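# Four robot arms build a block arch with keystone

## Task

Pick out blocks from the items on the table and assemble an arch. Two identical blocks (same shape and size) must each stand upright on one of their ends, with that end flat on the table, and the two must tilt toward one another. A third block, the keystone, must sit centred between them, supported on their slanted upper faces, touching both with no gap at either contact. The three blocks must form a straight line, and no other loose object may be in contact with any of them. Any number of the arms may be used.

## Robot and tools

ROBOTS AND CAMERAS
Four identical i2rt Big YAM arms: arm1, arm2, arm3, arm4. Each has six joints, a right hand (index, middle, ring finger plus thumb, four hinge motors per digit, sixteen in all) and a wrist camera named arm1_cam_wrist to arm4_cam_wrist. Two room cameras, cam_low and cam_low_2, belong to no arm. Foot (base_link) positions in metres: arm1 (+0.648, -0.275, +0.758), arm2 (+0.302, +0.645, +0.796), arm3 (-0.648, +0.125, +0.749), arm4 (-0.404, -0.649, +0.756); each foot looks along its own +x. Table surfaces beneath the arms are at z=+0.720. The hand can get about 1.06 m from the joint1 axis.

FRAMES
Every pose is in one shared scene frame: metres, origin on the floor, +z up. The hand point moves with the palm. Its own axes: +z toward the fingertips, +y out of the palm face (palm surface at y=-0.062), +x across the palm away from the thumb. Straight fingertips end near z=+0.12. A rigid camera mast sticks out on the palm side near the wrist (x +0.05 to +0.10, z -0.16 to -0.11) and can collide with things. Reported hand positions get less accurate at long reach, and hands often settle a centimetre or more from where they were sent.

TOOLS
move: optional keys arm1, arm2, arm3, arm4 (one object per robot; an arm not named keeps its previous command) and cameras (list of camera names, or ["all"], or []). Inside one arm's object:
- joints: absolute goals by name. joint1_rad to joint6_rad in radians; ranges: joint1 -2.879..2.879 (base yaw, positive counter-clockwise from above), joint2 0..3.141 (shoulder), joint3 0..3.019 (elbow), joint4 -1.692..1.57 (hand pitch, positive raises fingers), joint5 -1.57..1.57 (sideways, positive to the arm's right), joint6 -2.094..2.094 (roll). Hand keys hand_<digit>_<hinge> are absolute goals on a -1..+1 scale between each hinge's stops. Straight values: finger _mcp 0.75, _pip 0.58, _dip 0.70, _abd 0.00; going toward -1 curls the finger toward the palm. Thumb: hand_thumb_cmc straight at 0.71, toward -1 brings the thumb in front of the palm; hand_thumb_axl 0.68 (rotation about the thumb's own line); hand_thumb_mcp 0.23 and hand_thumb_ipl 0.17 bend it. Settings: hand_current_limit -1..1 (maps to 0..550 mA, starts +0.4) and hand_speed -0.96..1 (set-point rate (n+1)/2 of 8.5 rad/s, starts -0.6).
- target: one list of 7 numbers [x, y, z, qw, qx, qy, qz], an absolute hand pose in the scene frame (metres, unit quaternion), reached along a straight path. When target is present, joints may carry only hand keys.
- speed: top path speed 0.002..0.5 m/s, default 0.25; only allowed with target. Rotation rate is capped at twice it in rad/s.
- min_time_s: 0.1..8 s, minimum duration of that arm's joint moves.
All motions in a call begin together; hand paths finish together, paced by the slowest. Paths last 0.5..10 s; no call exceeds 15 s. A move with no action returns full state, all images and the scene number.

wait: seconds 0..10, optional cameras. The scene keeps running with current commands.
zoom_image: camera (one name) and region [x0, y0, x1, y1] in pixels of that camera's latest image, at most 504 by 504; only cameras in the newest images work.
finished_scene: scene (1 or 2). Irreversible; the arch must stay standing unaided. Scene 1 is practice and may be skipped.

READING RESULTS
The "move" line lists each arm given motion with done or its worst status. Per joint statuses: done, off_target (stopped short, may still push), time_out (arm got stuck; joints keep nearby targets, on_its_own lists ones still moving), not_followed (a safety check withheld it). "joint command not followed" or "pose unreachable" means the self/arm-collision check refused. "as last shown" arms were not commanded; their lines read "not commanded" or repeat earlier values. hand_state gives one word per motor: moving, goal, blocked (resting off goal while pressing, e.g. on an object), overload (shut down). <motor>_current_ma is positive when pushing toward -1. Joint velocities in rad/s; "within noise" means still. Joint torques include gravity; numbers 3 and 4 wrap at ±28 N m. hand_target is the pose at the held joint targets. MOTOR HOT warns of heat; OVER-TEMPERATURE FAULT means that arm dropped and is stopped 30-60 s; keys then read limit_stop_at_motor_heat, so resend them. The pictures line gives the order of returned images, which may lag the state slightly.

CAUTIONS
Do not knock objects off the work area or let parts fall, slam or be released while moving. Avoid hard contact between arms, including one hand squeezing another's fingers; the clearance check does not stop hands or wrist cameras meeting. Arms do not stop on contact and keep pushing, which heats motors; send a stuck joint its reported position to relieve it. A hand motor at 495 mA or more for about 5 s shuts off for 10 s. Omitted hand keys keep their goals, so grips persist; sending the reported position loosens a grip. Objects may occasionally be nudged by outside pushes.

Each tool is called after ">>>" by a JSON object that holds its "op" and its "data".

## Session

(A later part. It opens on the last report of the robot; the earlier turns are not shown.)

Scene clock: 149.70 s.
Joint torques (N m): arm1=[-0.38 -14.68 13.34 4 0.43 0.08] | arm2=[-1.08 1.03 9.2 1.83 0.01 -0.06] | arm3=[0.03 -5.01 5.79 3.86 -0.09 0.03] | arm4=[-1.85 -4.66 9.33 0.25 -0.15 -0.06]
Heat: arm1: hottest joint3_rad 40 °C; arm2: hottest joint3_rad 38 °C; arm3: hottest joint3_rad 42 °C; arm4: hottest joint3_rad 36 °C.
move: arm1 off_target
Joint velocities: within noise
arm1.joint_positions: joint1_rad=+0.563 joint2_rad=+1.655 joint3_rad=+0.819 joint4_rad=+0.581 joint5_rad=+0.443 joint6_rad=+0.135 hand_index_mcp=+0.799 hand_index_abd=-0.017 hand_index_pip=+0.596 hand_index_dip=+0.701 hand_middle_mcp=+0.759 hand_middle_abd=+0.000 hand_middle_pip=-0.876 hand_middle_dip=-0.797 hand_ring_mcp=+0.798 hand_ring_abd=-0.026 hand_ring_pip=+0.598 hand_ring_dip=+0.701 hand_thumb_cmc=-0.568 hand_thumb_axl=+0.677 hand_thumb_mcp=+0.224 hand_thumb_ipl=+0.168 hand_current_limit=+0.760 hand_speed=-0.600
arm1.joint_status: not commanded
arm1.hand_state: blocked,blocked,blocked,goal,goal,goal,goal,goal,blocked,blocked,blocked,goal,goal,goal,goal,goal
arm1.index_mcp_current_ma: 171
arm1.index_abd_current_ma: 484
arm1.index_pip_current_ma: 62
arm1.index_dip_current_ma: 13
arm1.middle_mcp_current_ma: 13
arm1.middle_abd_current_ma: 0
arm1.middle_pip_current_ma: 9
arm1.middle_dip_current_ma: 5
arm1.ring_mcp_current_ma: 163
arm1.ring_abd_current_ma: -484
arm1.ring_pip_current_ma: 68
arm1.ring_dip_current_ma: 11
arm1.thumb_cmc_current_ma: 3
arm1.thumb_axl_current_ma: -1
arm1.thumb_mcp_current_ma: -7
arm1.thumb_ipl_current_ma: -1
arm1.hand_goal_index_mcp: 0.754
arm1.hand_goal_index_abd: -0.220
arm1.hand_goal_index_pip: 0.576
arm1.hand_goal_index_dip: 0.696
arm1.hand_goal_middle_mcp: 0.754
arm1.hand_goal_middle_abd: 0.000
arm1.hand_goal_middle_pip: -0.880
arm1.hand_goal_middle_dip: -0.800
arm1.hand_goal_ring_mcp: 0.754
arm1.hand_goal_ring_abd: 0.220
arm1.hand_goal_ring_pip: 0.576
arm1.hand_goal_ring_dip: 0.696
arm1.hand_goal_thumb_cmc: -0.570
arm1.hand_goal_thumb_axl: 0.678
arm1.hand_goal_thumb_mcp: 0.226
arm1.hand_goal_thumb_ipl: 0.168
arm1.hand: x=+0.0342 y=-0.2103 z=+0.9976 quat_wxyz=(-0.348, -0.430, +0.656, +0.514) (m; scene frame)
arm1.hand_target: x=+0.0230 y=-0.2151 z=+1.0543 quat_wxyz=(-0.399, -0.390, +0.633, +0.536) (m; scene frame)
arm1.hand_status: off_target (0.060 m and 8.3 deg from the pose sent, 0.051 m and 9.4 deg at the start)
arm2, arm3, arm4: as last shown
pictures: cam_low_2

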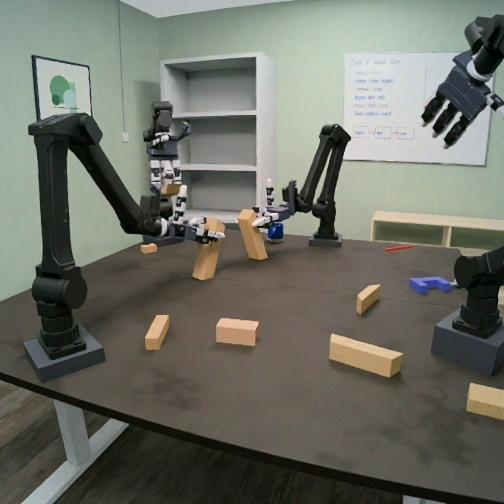

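>>> {"op": "move", "data": {"cameras": ["cam_low_2","arm1_cam_wrist","cam_low"]}}

>>> {"op": "zoom_image", "data": {"camera": "cam_low_2", "region": [180, 240, 230, 290]}}

Scene clock: 151.40 s.
Joint torques (N m): arm1=[-0.32 -14.62 13.34 4.03 0.43 0.08] | arm2=[-1.08 1.03 9.2 1.83 0.01 -0.07] | arm3=[0.09 -5.07 5.81 3.88 -0.09 0.02] | arm4=[-1.79 -4.78 9.31 0.29 -0.15 -0.05]
Heat: arm1: hottest joint3_rad 40 °C; arm2: hottest joint3_rad 38 °C; arm3: hottest joint3_rad 42 °C; arm4: hottest joint3_rad 36 °C.
Joint velocities: within noise
arm1.joint_positions: joint1_rad=+0.563 joint2_rad=+1.655 joint3_rad=+0.819 joint4_rad=+0.581 joint5_rad=+0.443 joint6_rad=+0.135 hand_index_mcp=+0.799 hand_index_abd=-0.017 hand_index_pip=+0.596 hand_index_dip=+0.701 hand_middle_mcp=+0.759 hand_middle_abd=+0.000 hand_middle_pip=-0.876 hand_middle_dip=-0.797 hand_ring_mcp=+0.798 hand_ring_abd=-0.026 hand_ring_pip=+0.598 hand_ring_dip=+0.701 hand_thumb_cmc=-0.568 hand_thumb_axl=+0.677 hand_thumb_mcp=+0.224 hand_thumb_ipl=+0.168 hand_current_limit=+0.760 hand_speed=-0.600
arm1.joint_status: not commanded
arm1.hand_state: blocked,blocked,blocked,goal,goal,goal,goal,goal,blocked,blocked,blocked,goal,goal,goal,goal,goal
arm1.index_mcp_current_ma: 171
arm1.index_abd_current_ma: 484
arm1.index_pip_current_ma: 62
arm1.index_dip_current_ma: 13
arm1.middle_mcp_current_ma: 13
arm1.middle_abd_current_ma: 0
arm1.middle_pip_current_ma: 9
arm1.middle_dip_current_ma: 5
arm1.ring_mcp_current_ma: 163
arm1.ring_abd_current_ma: -484
arm1.ring_pip_current_ma: 68
arm1.ring_dip_current_ma: 11
arm1.thumb_cmc_current_ma: 3
arm1.thumb_axl_current_ma: -1
arm1.thumb_mcp_current_ma: -7
arm1.thumb_ipl_current_ma: -1
arm1.hand_goal_index_mcp: 0.754
arm1.hand_goal_index_abd: -0.220
arm1.hand_goal_index_pip: 0.576
arm1.hand_goal_index_dip: 0.696
arm1.hand_goal_middle_mcp: 0.754
arm1.hand_goal_middle_abd: 0.000
arm1.hand_goal_middle_pip: -0.880
arm1.hand_goal_middle_dip: -0.800
arm1.hand_goal_ring_mcp: 0.754
arm1.hand_goal_ring_abd: 0.220
arm1.hand_goal_ring_pip: 0.576
arm1.hand_goal_ring_dip: 0.696
arm1.hand_goal_thumb_cmc: -0.570
arm1.hand_goal_thumb_axl: 0.678
arm1.hand_goal_thumb_mcp: 0.226
arm1.hand_goal_thumb_ipl: 0.168
arm1.hand: x=+0.0342 y=-0.2103 z=+0.9976 quat_wxyz=(-0.348, -0.430, +0.656, +0.514) (m; scene frame)
arm1.hand_target: x=+0.0230 y=-0.2151 z=+1.0543 quat_wxyz=(-0.399, -0.390, +0.633, +0.536) (m; scene frame)
arm1.hand_status: off_target (0.060 m and 8.3 deg from the pose sent, 0.051 m and 9.4 deg at the start)
arm2.joint_positions: joint1_rad=-0.605 joint2_rad=+0.637 joint3_rad=+1.379 joint4_rad=-1.408 joint5_rad=-0.010 joint6_rad=+1.001 hand_index_mcp=+0.755 hand_index_abd=+0.000 hand_index_pip=+0.577 hand_index_dip=+0.696 hand_middle_mcp=+0.755 hand_middle_abd=+0.000 hand_middle_pip=+0.577 hand_middle_dip=+0.696 hand_ring_mcp=+0.755 hand_ring_abd=+0.000 hand_ring_pip=+0.577 hand_ring_dip=+0.696 hand_thumb_cmc=+0.715 hand_thumb_axl=+0.677 hand_thumb_mcp=+0.225 hand_thumb_ipl=+0.168 hand_current_limit=+0.400 hand_speed=-0.600
arm2.joint_status: not commanded
arm2.hand_state: goal,goal,goal,goal,goal,goal,goal,goal,goal,goal,goal,goal,goal,goal,goal,goal
arm2.index_mcp_current_ma: 2
arm2.index_abd_current_ma: 0
arm2.index_pip_current_ma: 2
arm2.index_dip_current_ma: 0
arm2.middle_mcp_current_ma: 2
arm2.middle_abd_current_ma: 0
arm2.middle_pip_current_ma: 2
arm2.middle_dip_current_ma: 0
arm2.ring_mcp_current_ma: 2
arm2.ring_abd_current_ma: 0
arm2.ring_pip_current_ma: 2
arm2.ring_dip_current_ma: 0
arm2.thumb_cmc_current_ma: 3
arm2.thumb_axl_current_ma: -3
arm2.thumb_mcp_current_ma: -3
arm2.thumb_ipl_current_ma: -1
arm2.hand_goal_index_mcp: 0.754
arm2.hand_goal_index_abd: 0.000
arm2.hand_goal_index_pip: 0.576
arm2.hand_goal_index_dip: 0.696
arm2.hand_goal_middle_mcp: 0.754
arm2.hand_goal_middle_abd: 0.000
arm2.hand_goal_middle_pip: 0.576
arm2.hand_goal_middle_dip: 0.696
arm2.hand_goal_ring_mcp: 0.754
arm2.hand_goal_ring_abd: 0.000
arm2.hand_goal_ring_pip: 0.576
arm2.hand_goal_ring_dip: 0.696
arm2.hand_goal_thumb_cmc: 0.714
arm2.hand_goal_thumb_axl: 0.678
arm2.hand_goal_thumb_mcp: 0.226
arm2.hand_goal_thumb_ipl: 0.168
arm2.hand: x=+0.0389 y=+0.6168 z=+1.3317 quat_wxyz=(+0.439, +0.437, -0.785, -0.018) (m; scene frame)
arm2.hand_target: x=+0.0409 y=+0.6179 z=+1.3448 quat_wxyz=(+0.452, +0.434, -0.779, -0.019) (m; scene frame)
arm2.hand_status: not commanded
arm3.joint_positions: joint1_rad=-0.842 joint2_rad=+1.300 joint3_rad=+0.177 joint4_rad=+1.073 joint5_rad=-0.352 joint6_rad=-0.009 hand_index_mcp=+0.782 hand_index_abd=-0.019 hand_index_pip=+0.586 hand_index_dip=+0.696 hand_middle_mcp=+0.759 hand_middle_abd=+0.000 hand_middle_pip=-0.876 hand_middle_dip=-0.798 hand_ring_mcp=+0.788 hand_ring_abd=-0.034 hand_ring_pip=+0.588 hand_ring_dip=+0.697 hand_thumb_cmc=-0.569 hand_thumb_axl=+0.677 hand_thumb_mcp=+0.223 hand_thumb_ipl=+0.168 hand_current_limit=+0.770 hand_speed=-0.600
arm3.joint_status: not commanded
arm3.hand_state: blocked,blocked,goal,goal,goal,goal,goal,goal,blocked,blocked,goal,goal,goal,goal,goal,goal
arm3.index_mcp_current_ma: 115
arm3.index_abd_current_ma: 487
arm3.index_pip_current_ma: 33
arm3.index_dip_current_ma: 0
arm3.middle_mcp_current_ma: 16
arm3.middle_abd_current_ma: 0
arm3.middle_pip_current_ma: 10
arm3.middle_dip_current_ma: 7
arm3.ring_mcp_current_ma: 140
arm3.ring_abd_current_ma: -487
arm3.ring_pip_current_ma: 42
arm3.ring_dip_current_ma: 3
arm3.thumb_cmc_current_ma: 4
arm3.thumb_axl_current_ma: -2
arm3.thumb_mcp_current_ma: -10
arm3.thumb_ipl_current_ma: -1
arm3.hand_goal_index_mcp: 0.754
arm3.hand_goal_index_abd: -0.240
arm3.hand_goal_index_pip: 0.576
arm3.hand_goal_index_dip: 0.696
arm3.hand_goal_middle_mcp: 0.754
arm3.hand_goal_middle_abd: 0.000
arm3.hand_goal_middle_pip: -0.880
arm3.hand_goal_middle_dip: -0.800
arm3.hand_goal_ring_mcp: 0.754
arm3.hand_goal_ring_abd: 0.200
arm3.hand_goal_ring_pip: 0.576
arm3.hand_goal_ring_dip: 0.696
arm3.hand_goal_thumb_cmc: -0.570
arm3.hand_goal_thumb_axl: 0.678
arm3.hand_goal_thumb_mcp: 0.226
arm3.hand_goal_thumb_ipl: 0.168
arm3.hand: x=-0.3292 y=-0.1233 z=+0.9877 quat_wxyz=(+0.572, +0.608, +0.396, +0.382) (m; scene frame)
arm3.hand_target: x=-0.3341 y=-0.1246 z=+1.0095 quat_wxyz=(+0.597, +0.587, +0.384, +0.390) (m; scene frame)
arm3.hand_status: not commanded
arm4.joint_positions: joint1_rad=-0.412 joint2_rad=+0.934 joint3_rad=+1.262 joint4_rad=-1.677 joint5_rad=+0.004 joint6_rad=-0.218 hand_index_mcp=+0.755 hand_index_abd=-0.003 hand_index_pip=+0.576 hand_index_dip=+0.695 hand_middle_mcp=+0.755 hand_middle_abd=+0.001 hand_middle_pip=-0.874 hand_middle_dip=-0.797 hand_ring_mcp=+0.762 hand_ring_abd=+0.011 hand_ring_pip=+0.580 hand_ring_dip=+0.696 hand_thumb_cmc=-0.568 hand_thumb_axl=+0.677 hand_thumb_mcp=+0.224 hand_thumb_ipl=+0.168 hand_current_limit=+0.760 hand_speed=-0.600
arm4.joint_status: not commanded
arm4.hand_state: goal,blocked,goal,goal,goal,goal,goal,goal,goal,blocked,goal,goal,goal,goal,goal,goal
arm4.index_mcp_current_ma: 0
arm4.index_abd_current_ma: 484
arm4.index_pip_current_ma: 0
arm4.index_dip_current_ma: 0
arm4.middle_mcp_current_ma: 0
arm4.middle_abd_current_ma: 0
arm4.middle_pip_current_ma: 2
arm4.middle_dip_current_ma: 0
arm4.ring_mcp_current_ma: 3
arm4.ring_abd_current_ma: -484
arm4.ring_pip_current_ma: 1
arm4.ring_dip_current_ma: 0
arm4.thumb_cmc_current_ma: 0
arm4.thumb_axl_current_ma: 0
arm4.thumb_mcp_current_ma: -1
arm4.thumb_ipl_current_ma: 0
arm4.hand_goal_index_mcp: 0.754
arm4.hand_goal_index_abd: -0.240
arm4.hand_goal_index_pip: 0.576
arm4.hand_goal_index_dip: 0.696
arm4.hand_goal_middle_mcp: 0.754
arm4.hand_goal_middle_abd: 0.000
arm4.hand_goal_middle_pip: -0.880
arm4.hand_goal_middle_dip: -0.800
arm4.hand_goal_ring_mcp: 0.754
arm4.hand_goal_ring_abd: 0.240
arm4.hand_goal_ring_pip: 0.576
arm4.hand_goal_ring_dip: 0.696
arm4.hand_goal_thumb_cmc: -0.570
arm4.hand_goal_thumb_axl: 0.678
arm4.hand_goal_thumb_mcp: 0.226
arm4.hand_goal_thumb_ipl: 0.168
arm4.hand: x=-0.1297 y=-0.4353 z=+1.1370 quat_wxyz=(+0.062, +0.329, +0.937, +0.100) (m; scene frame)
arm4.hand_target: x=-0.1298 y=-0.4397 z=+1.1393 quat_wxyz=(+0.065, +0.331, +0.936, +0.101) (m; scene frame)
arm4.hand_status: not commanded
pictures: arm1_cam_wrist, cam_low, cam_low_2
camera_calibration:
arm1_cam_wrist: T_world_to_cam=[[0.189932, 0.776816, 0.600403, -0.41314], [0.94106, 0.0302861, -0.336881, 0.258636], [-0.279879, 0.628999, -0.725278, 0.987108], [0, 0, 0, 1]] pos_world=[0.111347, -0.30779, 1.05111]

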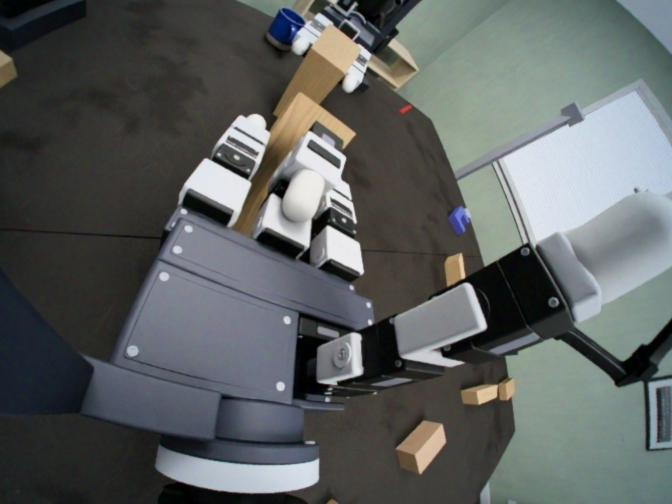

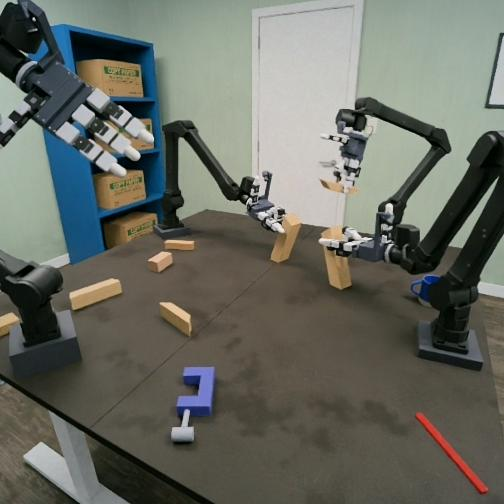

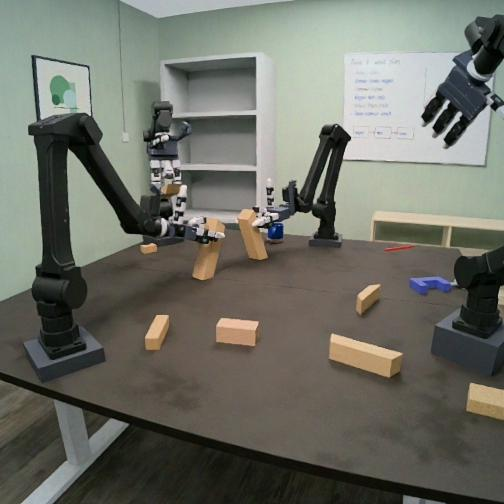

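Scaled by 10.080 from the camera's 504x504 image, which has a finer 720x720 frame.

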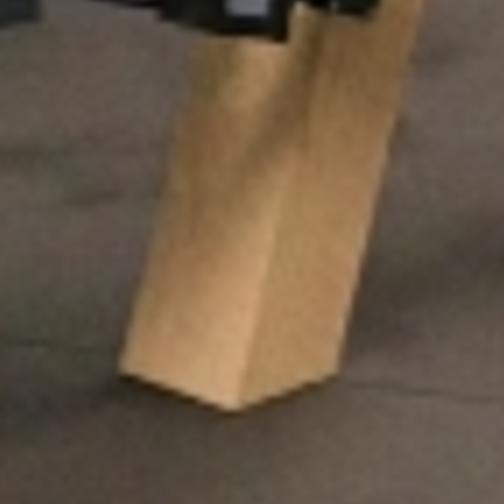

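>>> {"op": "move", "data": {"arm1": {"target": [0.000, -0.2165, 1.085, -0.3989, -0.3894, 0.6329, 0.5372], "speed": 0.1}, "cameras": ["cam_low_2"]}}

>>> {"op": "zoom_image", "data": {"camera": "cam_low_2", "region": [180, 240, 230, 290]}}

Scene clock: 154.00 s.
Joint torques (N m): arm1=[-0.38 -16.85 15.36 2.88 0.44 0.08] | arm2=[-1.08 1.03 9.2 1.83 0.01 -0.07] | arm3=[0.15 -5.07 5.79 3.88 -0.09 0.02] | arm4=[-1.85 -4.84 9.28 0.27 -0.15 -0.05]
Heat: arm1: hottest joint3_rad 41 °C; arm2: hottest joint3_rad 38 °C; arm3: hottest joint3_rad 42 °C; arm4: hottest joint3_rad 36 °C.
move: arm1 off_target
Joint velocities: within noise
arm1.joint_positions: joint1_rad=+0.563 joint2_rad=+1.655 joint3_rad=+0.872 joint4_rad=+0.516 joint5_rad=+0.443 joint6_rad=+0.135 hand_index_mcp=+0.800 hand_index_abd=-0.017 hand_index_pip=+0.596 hand_index_dip=+0.701 hand_middle_mcp=+0.759 hand_middle_abd=+0.000 hand_middle_pip=-0.876 hand_middle_dip=-0.797 hand_ring_mcp=+0.798 hand_ring_abd=-0.026 hand_ring_pip=+0.598 hand_ring_dip=+0.701 hand_thumb_cmc=-0.568 hand_thumb_axl=+0.677 hand_thumb_mcp=+0.224 hand_thumb_ipl=+0.168 hand_current_limit=+0.760 hand_speed=-0.600
arm1.joint_status: not commanded
arm1.hand_state: blocked,blocked,blocked,goal,goal,goal,goal,goal,blocked,blocked,blocked,goal,goal,goal,goal,goal
arm1.index_mcp_current_ma: 172
arm1.index_abd_current_ma: 484
arm1.index_pip_current_ma: 62
arm1.index_dip_current_ma: 13
arm1.middle_mcp_current_ma: 13
arm1.middle_abd_current_ma: 0
arm1.middle_pip_current_ma: 9
arm1.middle_dip_current_ma: 5
arm1.ring_mcp_current_ma: 163
arm1.ring_abd_current_ma: -484
arm1.ring_pip_current_ma: 68
arm1.ring_dip_current_ma: 11
arm1.thumb_cmc_current_ma: 3
arm1.thumb_axl_current_ma: -1
arm1.thumb_mcp_current_ma: -7
arm1.thumb_ipl_current_ma: -1
arm1.hand_goal_index_mcp: 0.754
arm1.hand_goal_index_abd: -0.220
arm1.hand_goal_index_pip: 0.576
arm1.hand_goal_index_dip: 0.696
arm1.hand_goal_middle_mcp: 0.754
arm1.hand_goal_middle_abd: 0.000
arm1.hand_goal_middle_pip: -0.880
arm1.hand_goal_middle_dip: -0.800
arm1.hand_goal_ring_mcp: 0.754
arm1.hand_goal_ring_abd: 0.220
arm1.hand_goal_ring_pip: 0.576
arm1.hand_goal_ring_dip: 0.696
arm1.hand_goal_thumb_cmc: -0.570
arm1.hand_goal_thumb_axl: 0.678
arm1.hand_goal_thumb_mcp: 0.226
arm1.hand_goal_thumb_ipl: 0.168
arm1.hand: x=+0.0193 y=-0.2115 z=+1.0086 quat_wxyz=(-0.344, -0.433, +0.658, +0.511) (m; scene frame)
arm1.hand_target: x=+0.0080 y=-0.2165 z=+1.0841 quat_wxyz=(-0.399, -0.390, +0.633, +0.537) (m; scene frame)
arm1.hand_status: off_target (0.079 m and 9.0 deg from the pose sent, 0.094 m and 8.3 deg at the start)
arm2, arm3, arm4: as last shown
pictures: cam_low_2

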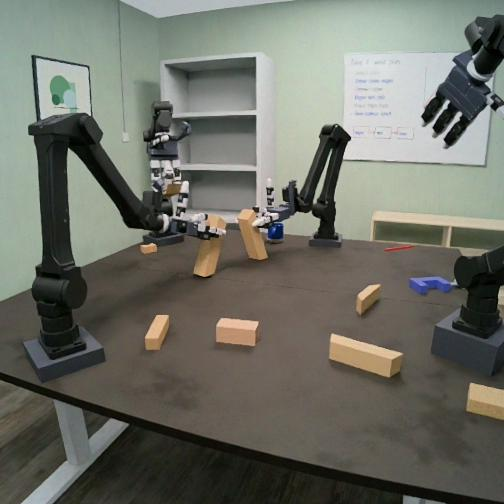

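Scaled by 10.080 from the camera's 504x504 image, which has a finer 720x720 frame.

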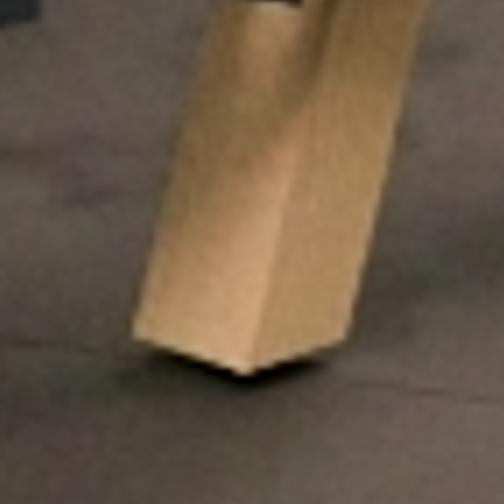

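>>> {"op": "move", "data": {"arm1": {"target": [-0.010, -0.2170, 1.078, -0.4020, -0.3865, 0.6310, 0.5390], "speed": 0.08}, "cameras": ["cam_low_2"]}}

>>> {"op": "zoom_image", "data": {"camera": "cam_low_2", "region": [180, 240, 230, 290]}}

Scene clock: 156.83 s.
Joint torques (N m): arm1=[-0.38 -15.56 15.32 3.99 0.44 0.08] | arm2=[-1.08 1.03 9.21 1.81 0.01 -0.06] | arm3=[0.09 -5.13 5.78 3.86 -0.09 0.02] | arm4=[-1.85 -4.72 9.32 0.27 -0.16 -0.06]
Heat: arm1: hottest joint3_rad 41 °C; arm2: hottest joint3_rad 38 °C; arm3: hottest joint3_rad 41 °C; arm4: hottest joint3_rad 36 °C.
move: arm1 off_target
Joint velocities: within noise
arm1.joint_positions: joint1_rad=+0.563 joint2_rad=+1.675 joint3_rad=+0.893 joint4_rad=+0.516 joint5_rad=+0.443 joint6_rad=+0.135 hand_index_mcp=+0.800 hand_index_abd=-0.017 hand_index_pip=+0.596 hand_index_dip=+0.701 hand_middle_mcp=+0.759 hand_middle_abd=+0.000 hand_middle_pip=-0.876 hand_middle_dip=-0.797 hand_ring_mcp=+0.798 hand_ring_abd=-0.026 hand_ring_pip=+0.598 hand_ring_dip=+0.701 hand_thumb_cmc=-0.568 hand_thumb_axl=+0.677 hand_thumb_mcp=+0.224 hand_thumb_ipl=+0.168 hand_current_limit=+0.760 hand_speed=-0.600
arm1.joint_status: not commanded
arm1.hand_state: blocked,blocked,blocked,goal,goal,goal,goal,goal,blocked,blocked,blocked,goal,goal,goal,goal,goal
arm1.index_mcp_current_ma: 173
arm1.index_abd_current_ma: 484
arm1.index_pip_current_ma: 62
arm1.index_dip_current_ma: 13
arm1.middle_mcp_current_ma: 13
arm1.middle_abd_current_ma: 0
arm1.middle_pip_current_ma: 9
arm1.middle_dip_current_ma: 5
arm1.ring_mcp_current_ma: 163
arm1.ring_abd_current_ma: -484
arm1.ring_pip_current_ma: 68
arm1.ring_dip_current_ma: 11
arm1.thumb_cmc_current_ma: 3
arm1.thumb_axl_current_ma: -1
arm1.thumb_mcp_current_ma: -7
arm1.thumb_ipl_current_ma: -1
arm1.hand_goal_index_mcp: 0.754
arm1.hand_goal_index_abd: -0.220
arm1.hand_goal_index_pip: 0.576
arm1.hand_goal_index_dip: 0.696
arm1.hand_goal_middle_mcp: 0.754
arm1.hand_goal_middle_abd: 0.000
arm1.hand_goal_middle_pip: -0.880
arm1.hand_goal_middle_dip: -0.800
arm1.hand_goal_ring_mcp: 0.754
arm1.hand_goal_ring_abd: 0.220
arm1.hand_goal_ring_pip: 0.576
arm1.hand_goal_ring_dip: 0.696
arm1.hand_goal_thumb_cmc: -0.570
arm1.hand_goal_thumb_axl: 0.678
arm1.hand_goal_thumb_mcp: 0.226
arm1.hand_goal_thumb_ipl: 0.168
arm1.hand: x=+0.0116 y=-0.2120 z=+1.0069 quat_wxyz=(-0.344, -0.433, +0.657, +0.511) (m; scene frame)
arm1.hand_target: x=-0.0020 y=-0.2171 z=+1.0772 quat_wxyz=(-0.402, -0.387, +0.631, +0.538) (m; scene frame)
arm1.hand_status: off_target (0.074 m and 9.6 deg from the pose sent, 0.075 m and 9.6 deg at the start)
arm2, arm3, arm4: as last shown
pictures: cam_low_2

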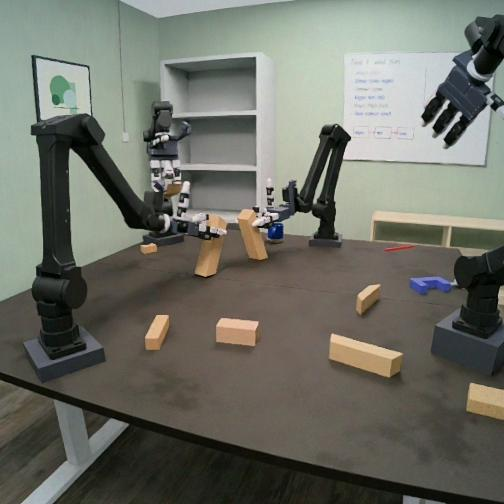

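Scaled by 10.080 from the camera's 504x504 image, which has a finer 720x720 frame.

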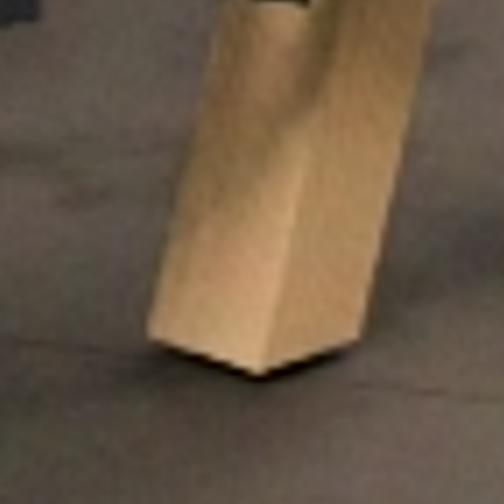

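>>> {"op": "move", "data": {"arm1": {"target": [-0.017, -0.2140, 1.072, -0.3925, -0.3945, 0.6412, 0.5283], "speed": 0.08}, "cameras": ["cam_low_2"]}}

>>> {"op": "zoom_image", "data": {"camera": "cam_low_2", "region": [180, 240, 230, 290]}}

>>> {"op": "zoom_image", "data": {"camera": "cam_low_2", "region": [180, 200, 280, 300]}}

Scene clock: 158.90 s.
Joint torques (N m): arm1=[-0.85 -15.79 15.54 2.84 0.29 0.09] | arm2=[-1.08 1.03 9.2 1.81 0.01 -0.07] | arm3=[0.09 -5.07 5.79 3.88 -0.09 0.02] | arm4=[-1.85 -4.72 9.26 0.28 -0.15 -0.06]
Heat: arm1: hottest joint3_rad 42 °C; arm2: hottest joint3_rad 38 °C; arm3: hottest joint3_rad 41 °C; arm4: hottest joint3_rad 36 °C.
move: arm1 off_target
Joint velocities: within noise
arm1.joint_positions: joint1_rad=+0.563 joint2_rad=+1.681 joint3_rad=+0.914 joint4_rad=+0.486 joint5_rad=+0.439 joint6_rad=+0.146 hand_index_mcp=+0.800 hand_index_abd=-0.017 hand_index_pip=+0.596 hand_index_dip=+0.701 hand_middle_mcp=+0.759 hand_middle_abd=+0.000 hand_middle_pip=-0.876 hand_middle_dip=-0.797 hand_ring_mcp=+0.798 hand_ring_abd=-0.026 hand_ring_pip=+0.598 hand_ring_dip=+0.701 hand_thumb_cmc=-0.568 hand_thumb_axl=+0.677 hand_thumb_mcp=+0.224 hand_thumb_ipl=+0.168 hand_current_limit=+0.760 hand_speed=-0.600
arm1.joint_status: not commanded
arm1.hand_state: blocked,blocked,blocked,goal,goal,goal,goal,goal,blocked,blocked,blocked,goal,goal,goal,goal,goal
arm1.index_mcp_current_ma: 173
arm1.index_abd_current_ma: 484
arm1.index_pip_current_ma: 62
arm1.index_dip_current_ma: 13
arm1.middle_mcp_current_ma: 13
arm1.middle_abd_current_ma: 0
arm1.middle_pip_current_ma: 9
arm1.middle_dip_current_ma: 5
arm1.ring_mcp_current_ma: 163
arm1.ring_abd_current_ma: -484
arm1.ring_pip_current_ma: 68
arm1.ring_dip_current_ma: 11
arm1.thumb_cmc_current_ma: 3
arm1.thumb_axl_current_ma: -1
arm1.thumb_mcp_current_ma: -7
arm1.thumb_ipl_current_ma: -1
arm1.hand_goal_index_mcp: 0.754
arm1.hand_goal_index_abd: -0.220
arm1.hand_goal_index_pip: 0.576
arm1.hand_goal_index_dip: 0.696
arm1.hand_goal_middle_mcp: 0.754
arm1.hand_goal_middle_abd: 0.000
arm1.hand_goal_middle_pip: -0.880
arm1.hand_goal_middle_dip: -0.800
arm1.hand_goal_ring_mcp: 0.754
arm1.hand_goal_ring_abd: 0.220
arm1.hand_goal_ring_pip: 0.576
arm1.hand_goal_ring_dip: 0.696
arm1.hand_goal_thumb_cmc: -0.570
arm1.hand_goal_thumb_axl: 0.678
arm1.hand_goal_thumb_mcp: 0.226
arm1.hand_goal_thumb_ipl: 0.168
arm1.hand: x=+0.0052 y=-0.2122 z=+1.0070 quat_wxyz=(-0.343, -0.435, +0.661, +0.506) (m; scene frame)
arm1.hand_target: x=-0.0099 y=-0.2143 z=+1.0717 quat_wxyz=(-0.393, -0.395, +0.641, +0.528) (m; scene frame)
arm1.hand_status: off_target (0.069 m and 8.0 deg from the pose sent, 0.071 m and 7.6 deg at the start)
arm2, arm3, arm4: as last shown
pictures: cam_low_2

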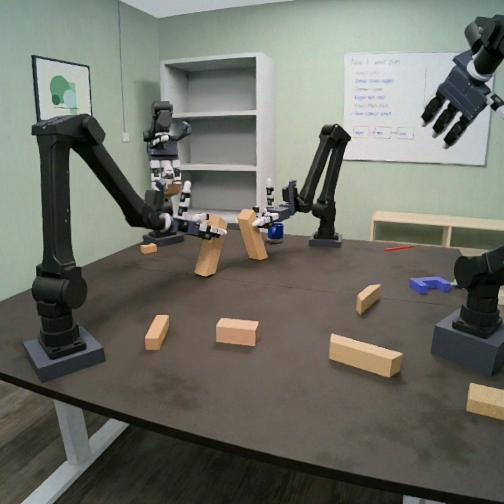

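Scaled by 10.080 from the camera's 504x504 image, which has a finer 720x720 frame.

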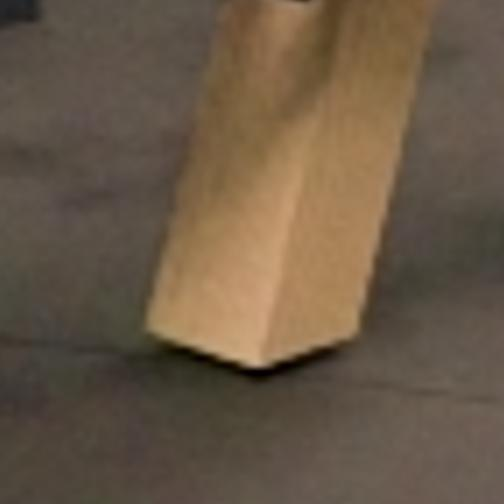

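Scaled by 5.040 from the camera's 504x504 image, which has a finer 720x720 frame.

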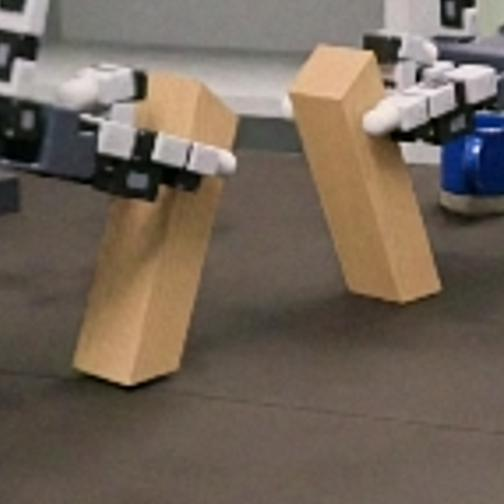

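>>> {"op": "zoom_image", "data": {"camera": "cam_low_2", "region": [190, 260, 220, 290]}}

Scaled by 16.800 from the camera's 504x504 image, which has a finer 720x720 frame.

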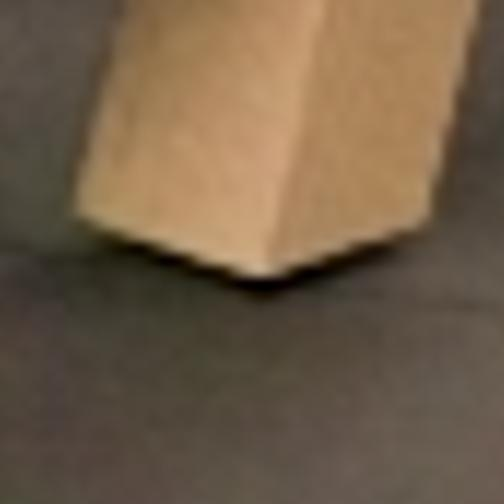

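>>> {"op": "move", "data": {"arm1": {"target": [-0.023, -0.2130, 1.062, -0.3808, -0.4064, 0.6428, 0.5260], "speed": 0.08}, "cameras": ["cam_low_2"]}}

>>> {"op": "zoom_image", "data": {"camera": "cam_low_2", "region": [190, 260, 220, 290]}}

Scene clock: 162.10 s.
Joint torques (N m): arm1=[-1.2 -15.62 15.25 2.81 0.28 -0.06] | arm2=[-1.03 1.03 9.2 1.83 0.01 -0.07] | arm3=[0.15 -5.13 5.78 3.86 -0.09 0.03] | arm4=[-1.79 -4.72 9.31 0.28 -0.15 -0.06]
Heat: arm1: hottest joint3_rad 42 °C; arm2: hottest joint3_rad 38 °C; arm3: hottest joint3_rad 41 °C; arm4: hottest joint3_rad 36 °C.
move: arm1 off_target
Joint velocities: within noise
arm1.joint_positions: joint1_rad=+0.563 joint2_rad=+1.694 joint3_rad=+0.926 joint4_rad=+0.472 joint5_rad=+0.434 joint6_rad=+0.146 hand_index_mcp=+0.800 hand_index_abd=-0.017 hand_index_pip=+0.596 hand_index_dip=+0.701 hand_middle_mcp=+0.759 hand_middle_abd=+0.000 hand_middle_pip=-0.876 hand_middle_dip=-0.797 hand_ring_mcp=+0.798 hand_ring_abd=-0.026 hand_ring_pip=+0.598 hand_ring_dip=+0.701 hand_thumb_cmc=-0.568 hand_thumb_axl=+0.677 hand_thumb_mcp=+0.224 hand_thumb_ipl=+0.168 hand_current_limit=+0.760 hand_speed=-0.600
arm1.joint_status: not commanded
arm1.hand_state: blocked,blocked,blocked,goal,goal,goal,goal,goal,blocked,blocked,blocked,goal,goal,goal,goal,goal
arm1.index_mcp_current_ma: 172
arm1.index_abd_current_ma: 484
arm1.index_pip_current_ma: 62
arm1.index_dip_current_ma: 13
arm1.middle_mcp_current_ma: 14
arm1.middle_abd_current_ma: 0
arm1.middle_pip_current_ma: 9
arm1.middle_dip_current_ma: 5
arm1.ring_mcp_current_ma: 164
arm1.ring_abd_current_ma: -484
arm1.ring_pip_current_ma: 69
arm1.ring_dip_current_ma: 12
arm1.thumb_cmc_current_ma: 3
arm1.thumb_axl_current_ma: -1
arm1.thumb_mcp_current_ma: -7
arm1.thumb_ipl_current_ma: -1
arm1.hand_goal_index_mcp: 0.754
arm1.hand_goal_index_abd: -0.220
arm1.hand_goal_index_pip: 0.576
arm1.hand_goal_index_dip: 0.696
arm1.hand_goal_middle_mcp: 0.754
arm1.hand_goal_middle_abd: 0.000
arm1.hand_goal_middle_pip: -0.880
arm1.hand_goal_middle_dip: -0.800
arm1.hand_goal_ring_mcp: 0.754
arm1.hand_goal_ring_abd: 0.220
arm1.hand_goal_ring_pip: 0.576
arm1.hand_goal_ring_dip: 0.696
arm1.hand_goal_thumb_cmc: -0.570
arm1.hand_goal_thumb_axl: 0.678
arm1.hand_goal_thumb_mcp: 0.226
arm1.hand_goal_thumb_ipl: 0.168
arm1.hand: x=+0.0000 y=-0.2132 z=+1.0011 quat_wxyz=(-0.339, -0.440, +0.663, +0.501) (m; scene frame)
arm1.hand_target: x=-0.0162 y=-0.2133 z=+1.0619 quat_wxyz=(-0.381, -0.406, +0.643, +0.526) (m; scene frame)
arm1.hand_status: off_target (0.065 m and 7.1 deg from the pose sent, 0.062 m and 6.2 deg at the start)
arm2, arm3, arm4: as last shown
pictures: cam_low_2

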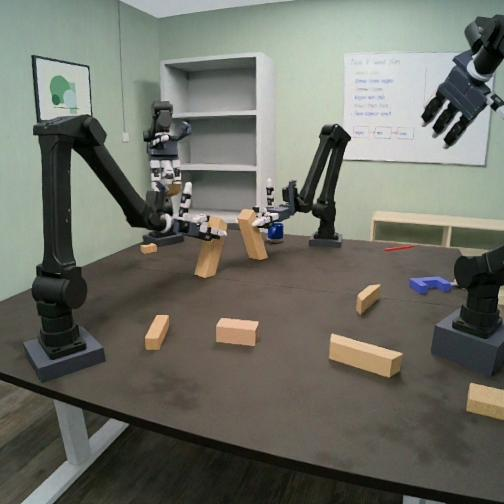

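Scaled by 16.800 from the camera's 504x504 image, which has a finer 720x720 frame.

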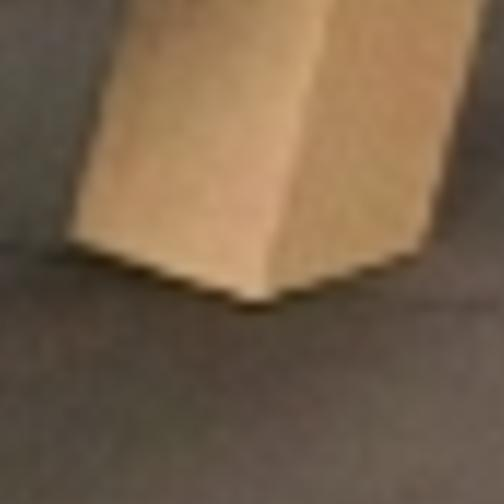

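>>> {"op": "move", "data": {"arm1": {"target": [-0.023, -0.2130, 1.054, -0.3762, -0.4119, 0.6392, 0.5293], "speed": 0.05}, "cameras": ["cam_low_2"]}}

>>> {"op": "zoom_image", "data": {"camera": "cam_low_2", "region": [190, 260, 220, 290]}}

Scene clock: 164.33 s.
Joint torques (N m): arm1=[-1.44 -14.97 14.34 3.58 0.26 -0.13] | arm2=[-1.08 1.03 9.2 1.83 0.01 -0.07] | arm3=[0.09 -5.07 5.79 3.88 -0.09 0.02] | arm4=[-1.9 -4.89 9.35 0.27 -0.16 -0.06]
Heat: arm1: hottest joint3_rad 43 °C; arm2: hottest joint3_rad 38 °C; arm3: hottest joint3_rad 41 °C; arm4: hottest joint3_rad 36 °C.
move: arm1 off_target
Joint velocities: within noise
arm1.joint_positions: joint1_rad=+0.563 joint2_rad=+1.702 joint3_rad=+0.930 joint4_rad=+0.475 joint5_rad=+0.433 joint6_rad=+0.136 hand_index_mcp=+0.800 hand_index_abd=-0.017 hand_index_pip=+0.596 hand_index_dip=+0.701 hand_middle_mcp=+0.759 hand_middle_abd=+0.000 hand_middle_pip=-0.876 hand_middle_dip=-0.797 hand_ring_mcp=+0.798 hand_ring_abd=-0.026 hand_ring_pip=+0.598 hand_ring_dip=+0.701 hand_thumb_cmc=-0.568 hand_thumb_axl=+0.677 hand_thumb_mcp=+0.224 hand_thumb_ipl=+0.168 hand_current_limit=+0.760 hand_speed=-0.600
arm1.joint_status: not commanded
arm1.hand_state: blocked,blocked,blocked,goal,goal,goal,goal,goal,blocked,blocked,blocked,goal,goal,goal,goal,goal
arm1.index_mcp_current_ma: 172
arm1.index_abd_current_ma: 484
arm1.index_pip_current_ma: 62
arm1.index_dip_current_ma: 13
arm1.middle_mcp_current_ma: 14
arm1.middle_abd_current_ma: 0
arm1.middle_pip_current_ma: 9
arm1.middle_dip_current_ma: 5
arm1.ring_mcp_current_ma: 164
arm1.ring_abd_current_ma: -484
arm1.ring_pip_current_ma: 69
arm1.ring_dip_current_ma: 12
arm1.thumb_cmc_current_ma: 3
arm1.thumb_axl_current_ma: -1
arm1.thumb_mcp_current_ma: -7
arm1.thumb_ipl_current_ma: -1
arm1.hand_goal_index_mcp: 0.754
arm1.hand_goal_index_abd: -0.220
arm1.hand_goal_index_pip: 0.576
arm1.hand_goal_index_dip: 0.696
arm1.hand_goal_middle_mcp: 0.754
arm1.hand_goal_middle_abd: 0.000
arm1.hand_goal_middle_pip: -0.880
arm1.hand_goal_middle_dip: -0.800
arm1.hand_goal_ring_mcp: 0.754
arm1.hand_goal_ring_abd: 0.220
arm1.hand_goal_ring_pip: 0.576
arm1.hand_goal_ring_dip: 0.696
arm1.hand_goal_thumb_cmc: -0.570
arm1.hand_goal_thumb_axl: 0.678
arm1.hand_goal_thumb_mcp: 0.226
arm1.hand_goal_thumb_ipl: 0.168
arm1.hand: x=-0.0024 y=-0.2143 z=+0.9998 quat_wxyz=(-0.337, -0.444, +0.661, +0.503) (m; scene frame)
arm1.hand_target: x=-0.0174 y=-0.2133 z=+1.0537 quat_wxyz=(-0.376, -0.412, +0.639, +0.529) (m; scene frame)
arm1.hand_status: off_target (0.058 m and 6.9 deg from the pose sent, 0.058 m and 6.8 deg at the start)
arm2, arm3, arm4: as last shown
pictures: cam_low_2

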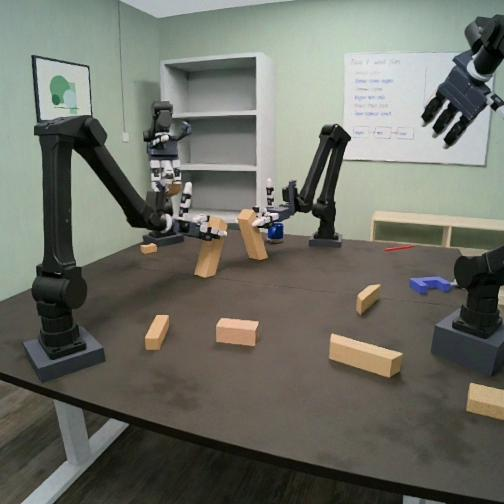

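Scaled by 16.800 from the camera's 504x504 image, which has a finer 720x720 frame.

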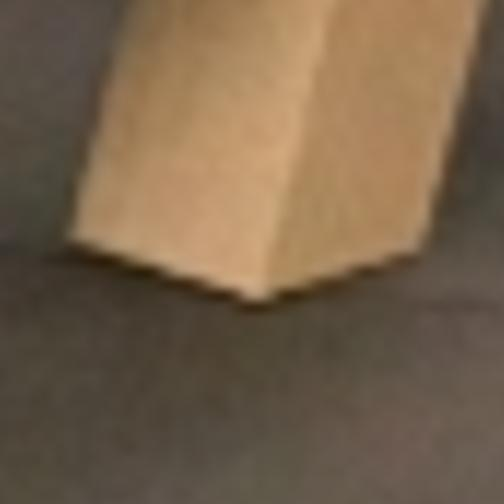

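>>> {"op": "move", "data": {"arm1": {"target": [-0.021, -0.2125, 1.042, -0.3762, -0.4119, 0.6392, 0.5293], "speed": 0.05}, "cameras": ["cam_low_2"]}}

>>> {"op": "zoom_image", "data": {"camera": "cam_low_2", "region": [190, 260, 220, 290]}}

Scene clock: 165.60 s.
Joint torques (N m): arm1=[-1.49 -14.68 13.26 3.38 0.19 -0.09] | arm2=[-1.08 0.97 9.2 1.81 0.01 -0.07] | arm3=[0.09 -5.13 5.79 3.86 -0.09 0.02] | arm4=[-1.85 -4.78 9.33 0.28 -0.15 -0.06]
Heat: arm1: hottest joint3_rad 43 °C; arm2: hottest joint3_rad 38 °C; arm3: hottest joint3_rad 41 °C; arm4: hottest joint3_rad 36 °C.
move: arm1 off_target
Joint velocities: within noise
arm1.joint_positions: joint1_rad=+0.563 joint2_rad=+1.719 joint3_rad=+0.931 joint4_rad=+0.511 joint5_rad=+0.433 joint6_rad=+0.130 hand_index_mcp=+0.800 hand_index_abd=-0.017 hand_index_pip=+0.596 hand_index_dip=+0.701 hand_middle_mcp=+0.759 hand_middle_abd=+0.000 hand_middle_pip=-0.876 hand_middle_dip=-0.797 hand_ring_mcp=+0.798 hand_ring_abd=-0.026 hand_ring_pip=+0.598 hand_ring_dip=+0.701 hand_thumb_cmc=-0.568 hand_thumb_axl=+0.677 hand_thumb_mcp=+0.224 hand_thumb_ipl=+0.168 hand_current_limit=+0.760 hand_speed=-0.600
arm1.joint_status: not commanded
arm1.hand_state: blocked,blocked,blocked,goal,goal,goal,goal,goal,blocked,blocked,blocked,goal,goal,goal,goal,goal
arm1.index_mcp_current_ma: 172
arm1.index_abd_current_ma: 484
arm1.index_pip_current_ma: 62
arm1.index_dip_current_ma: 13
arm1.middle_mcp_current_ma: 14
arm1.middle_abd_current_ma: 0
arm1.middle_pip_current_ma: 9
arm1.middle_dip_current_ma: 5
arm1.ring_mcp_current_ma: 164
arm1.ring_abd_current_ma: -484
arm1.ring_pip_current_ma: 69
arm1.ring_dip_current_ma: 12
arm1.thumb_cmc_current_ma: 3
arm1.thumb_axl_current_ma: -1
arm1.thumb_mcp_current_ma: -7
arm1.thumb_ipl_current_ma: -1
arm1.hand_goal_index_mcp: 0.754
arm1.hand_goal_index_abd: -0.220
arm1.hand_goal_index_pip: 0.576
arm1.hand_goal_index_dip: 0.696
arm1.hand_goal_middle_mcp: 0.754
arm1.hand_goal_middle_abd: 0.000
arm1.hand_goal_middle_pip: -0.880
arm1.hand_goal_middle_dip: -0.800
arm1.hand_goal_ring_mcp: 0.754
arm1.hand_goal_ring_abd: 0.220
arm1.hand_goal_ring_pip: 0.576
arm1.hand_goal_ring_dip: 0.696
arm1.hand_goal_thumb_cmc: -0.570
arm1.hand_goal_thumb_axl: 0.678
arm1.hand_goal_thumb_mcp: 0.226
arm1.hand_goal_thumb_ipl: 0.168
arm1.hand: x=-0.0041 y=-0.2148 z=+0.9978 quat_wxyz=(-0.343, -0.440, +0.656, +0.508) (m; scene frame)
arm1.hand_target: x=-0.0171 y=-0.2127 z=+1.0418 quat_wxyz=(-0.376, -0.412, +0.639, +0.529) (m; scene frame)
arm1.hand_status: off_target (0.047 m and 6.0 deg from the pose sent, 0.046 m and 6.9 deg at the start)
arm2, arm3, arm4: as last shown
pictures: cam_low_2

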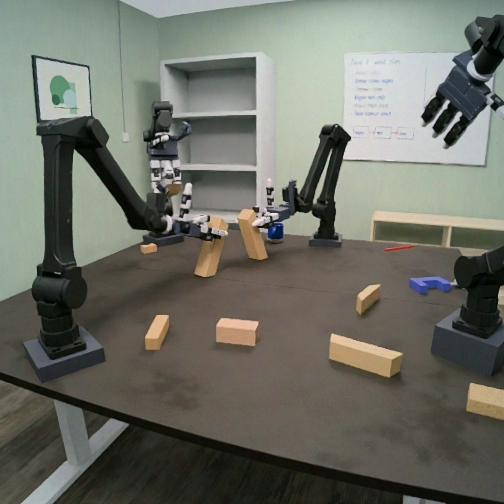

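Scaled by 16.800 from the camera's 504x504 image, which has a finer 720x720 frame.

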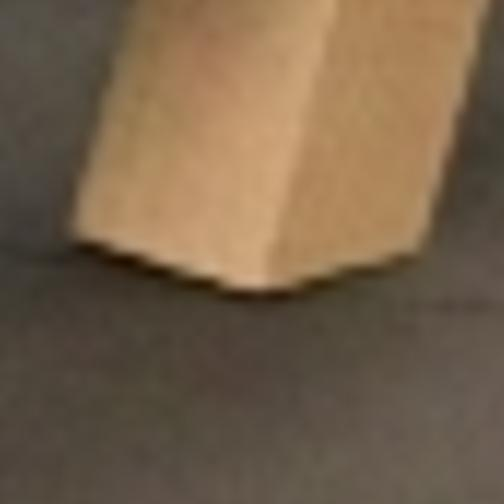

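>>> {"op": "zoom_image", "data": {"camera": "cam_low_2", "region": [192, 264, 218, 290]}}

>>> {"op": "zoom_image", "data": {"camera": "cam_low_2", "region": [180, 200, 280, 300]}}

Scaled by 19.385 from the camera's 504x504 image, which has a finer 720x720 frame.

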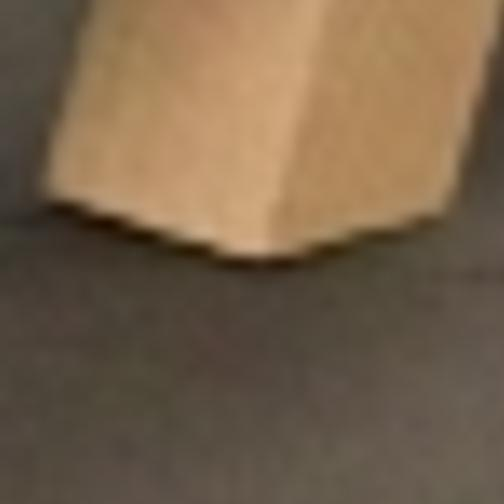

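Scaled by 5.040 from the camera's 504x504 image, which has a finer 720x720 frame.

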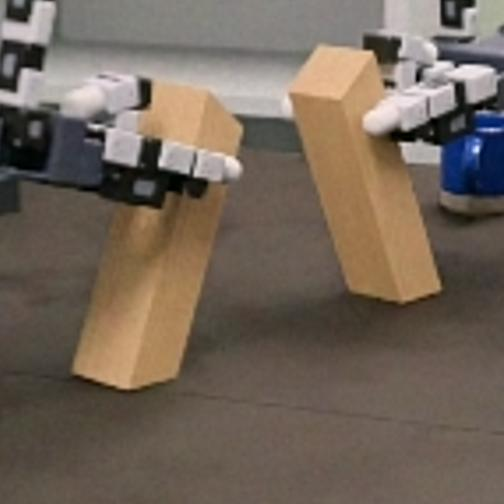

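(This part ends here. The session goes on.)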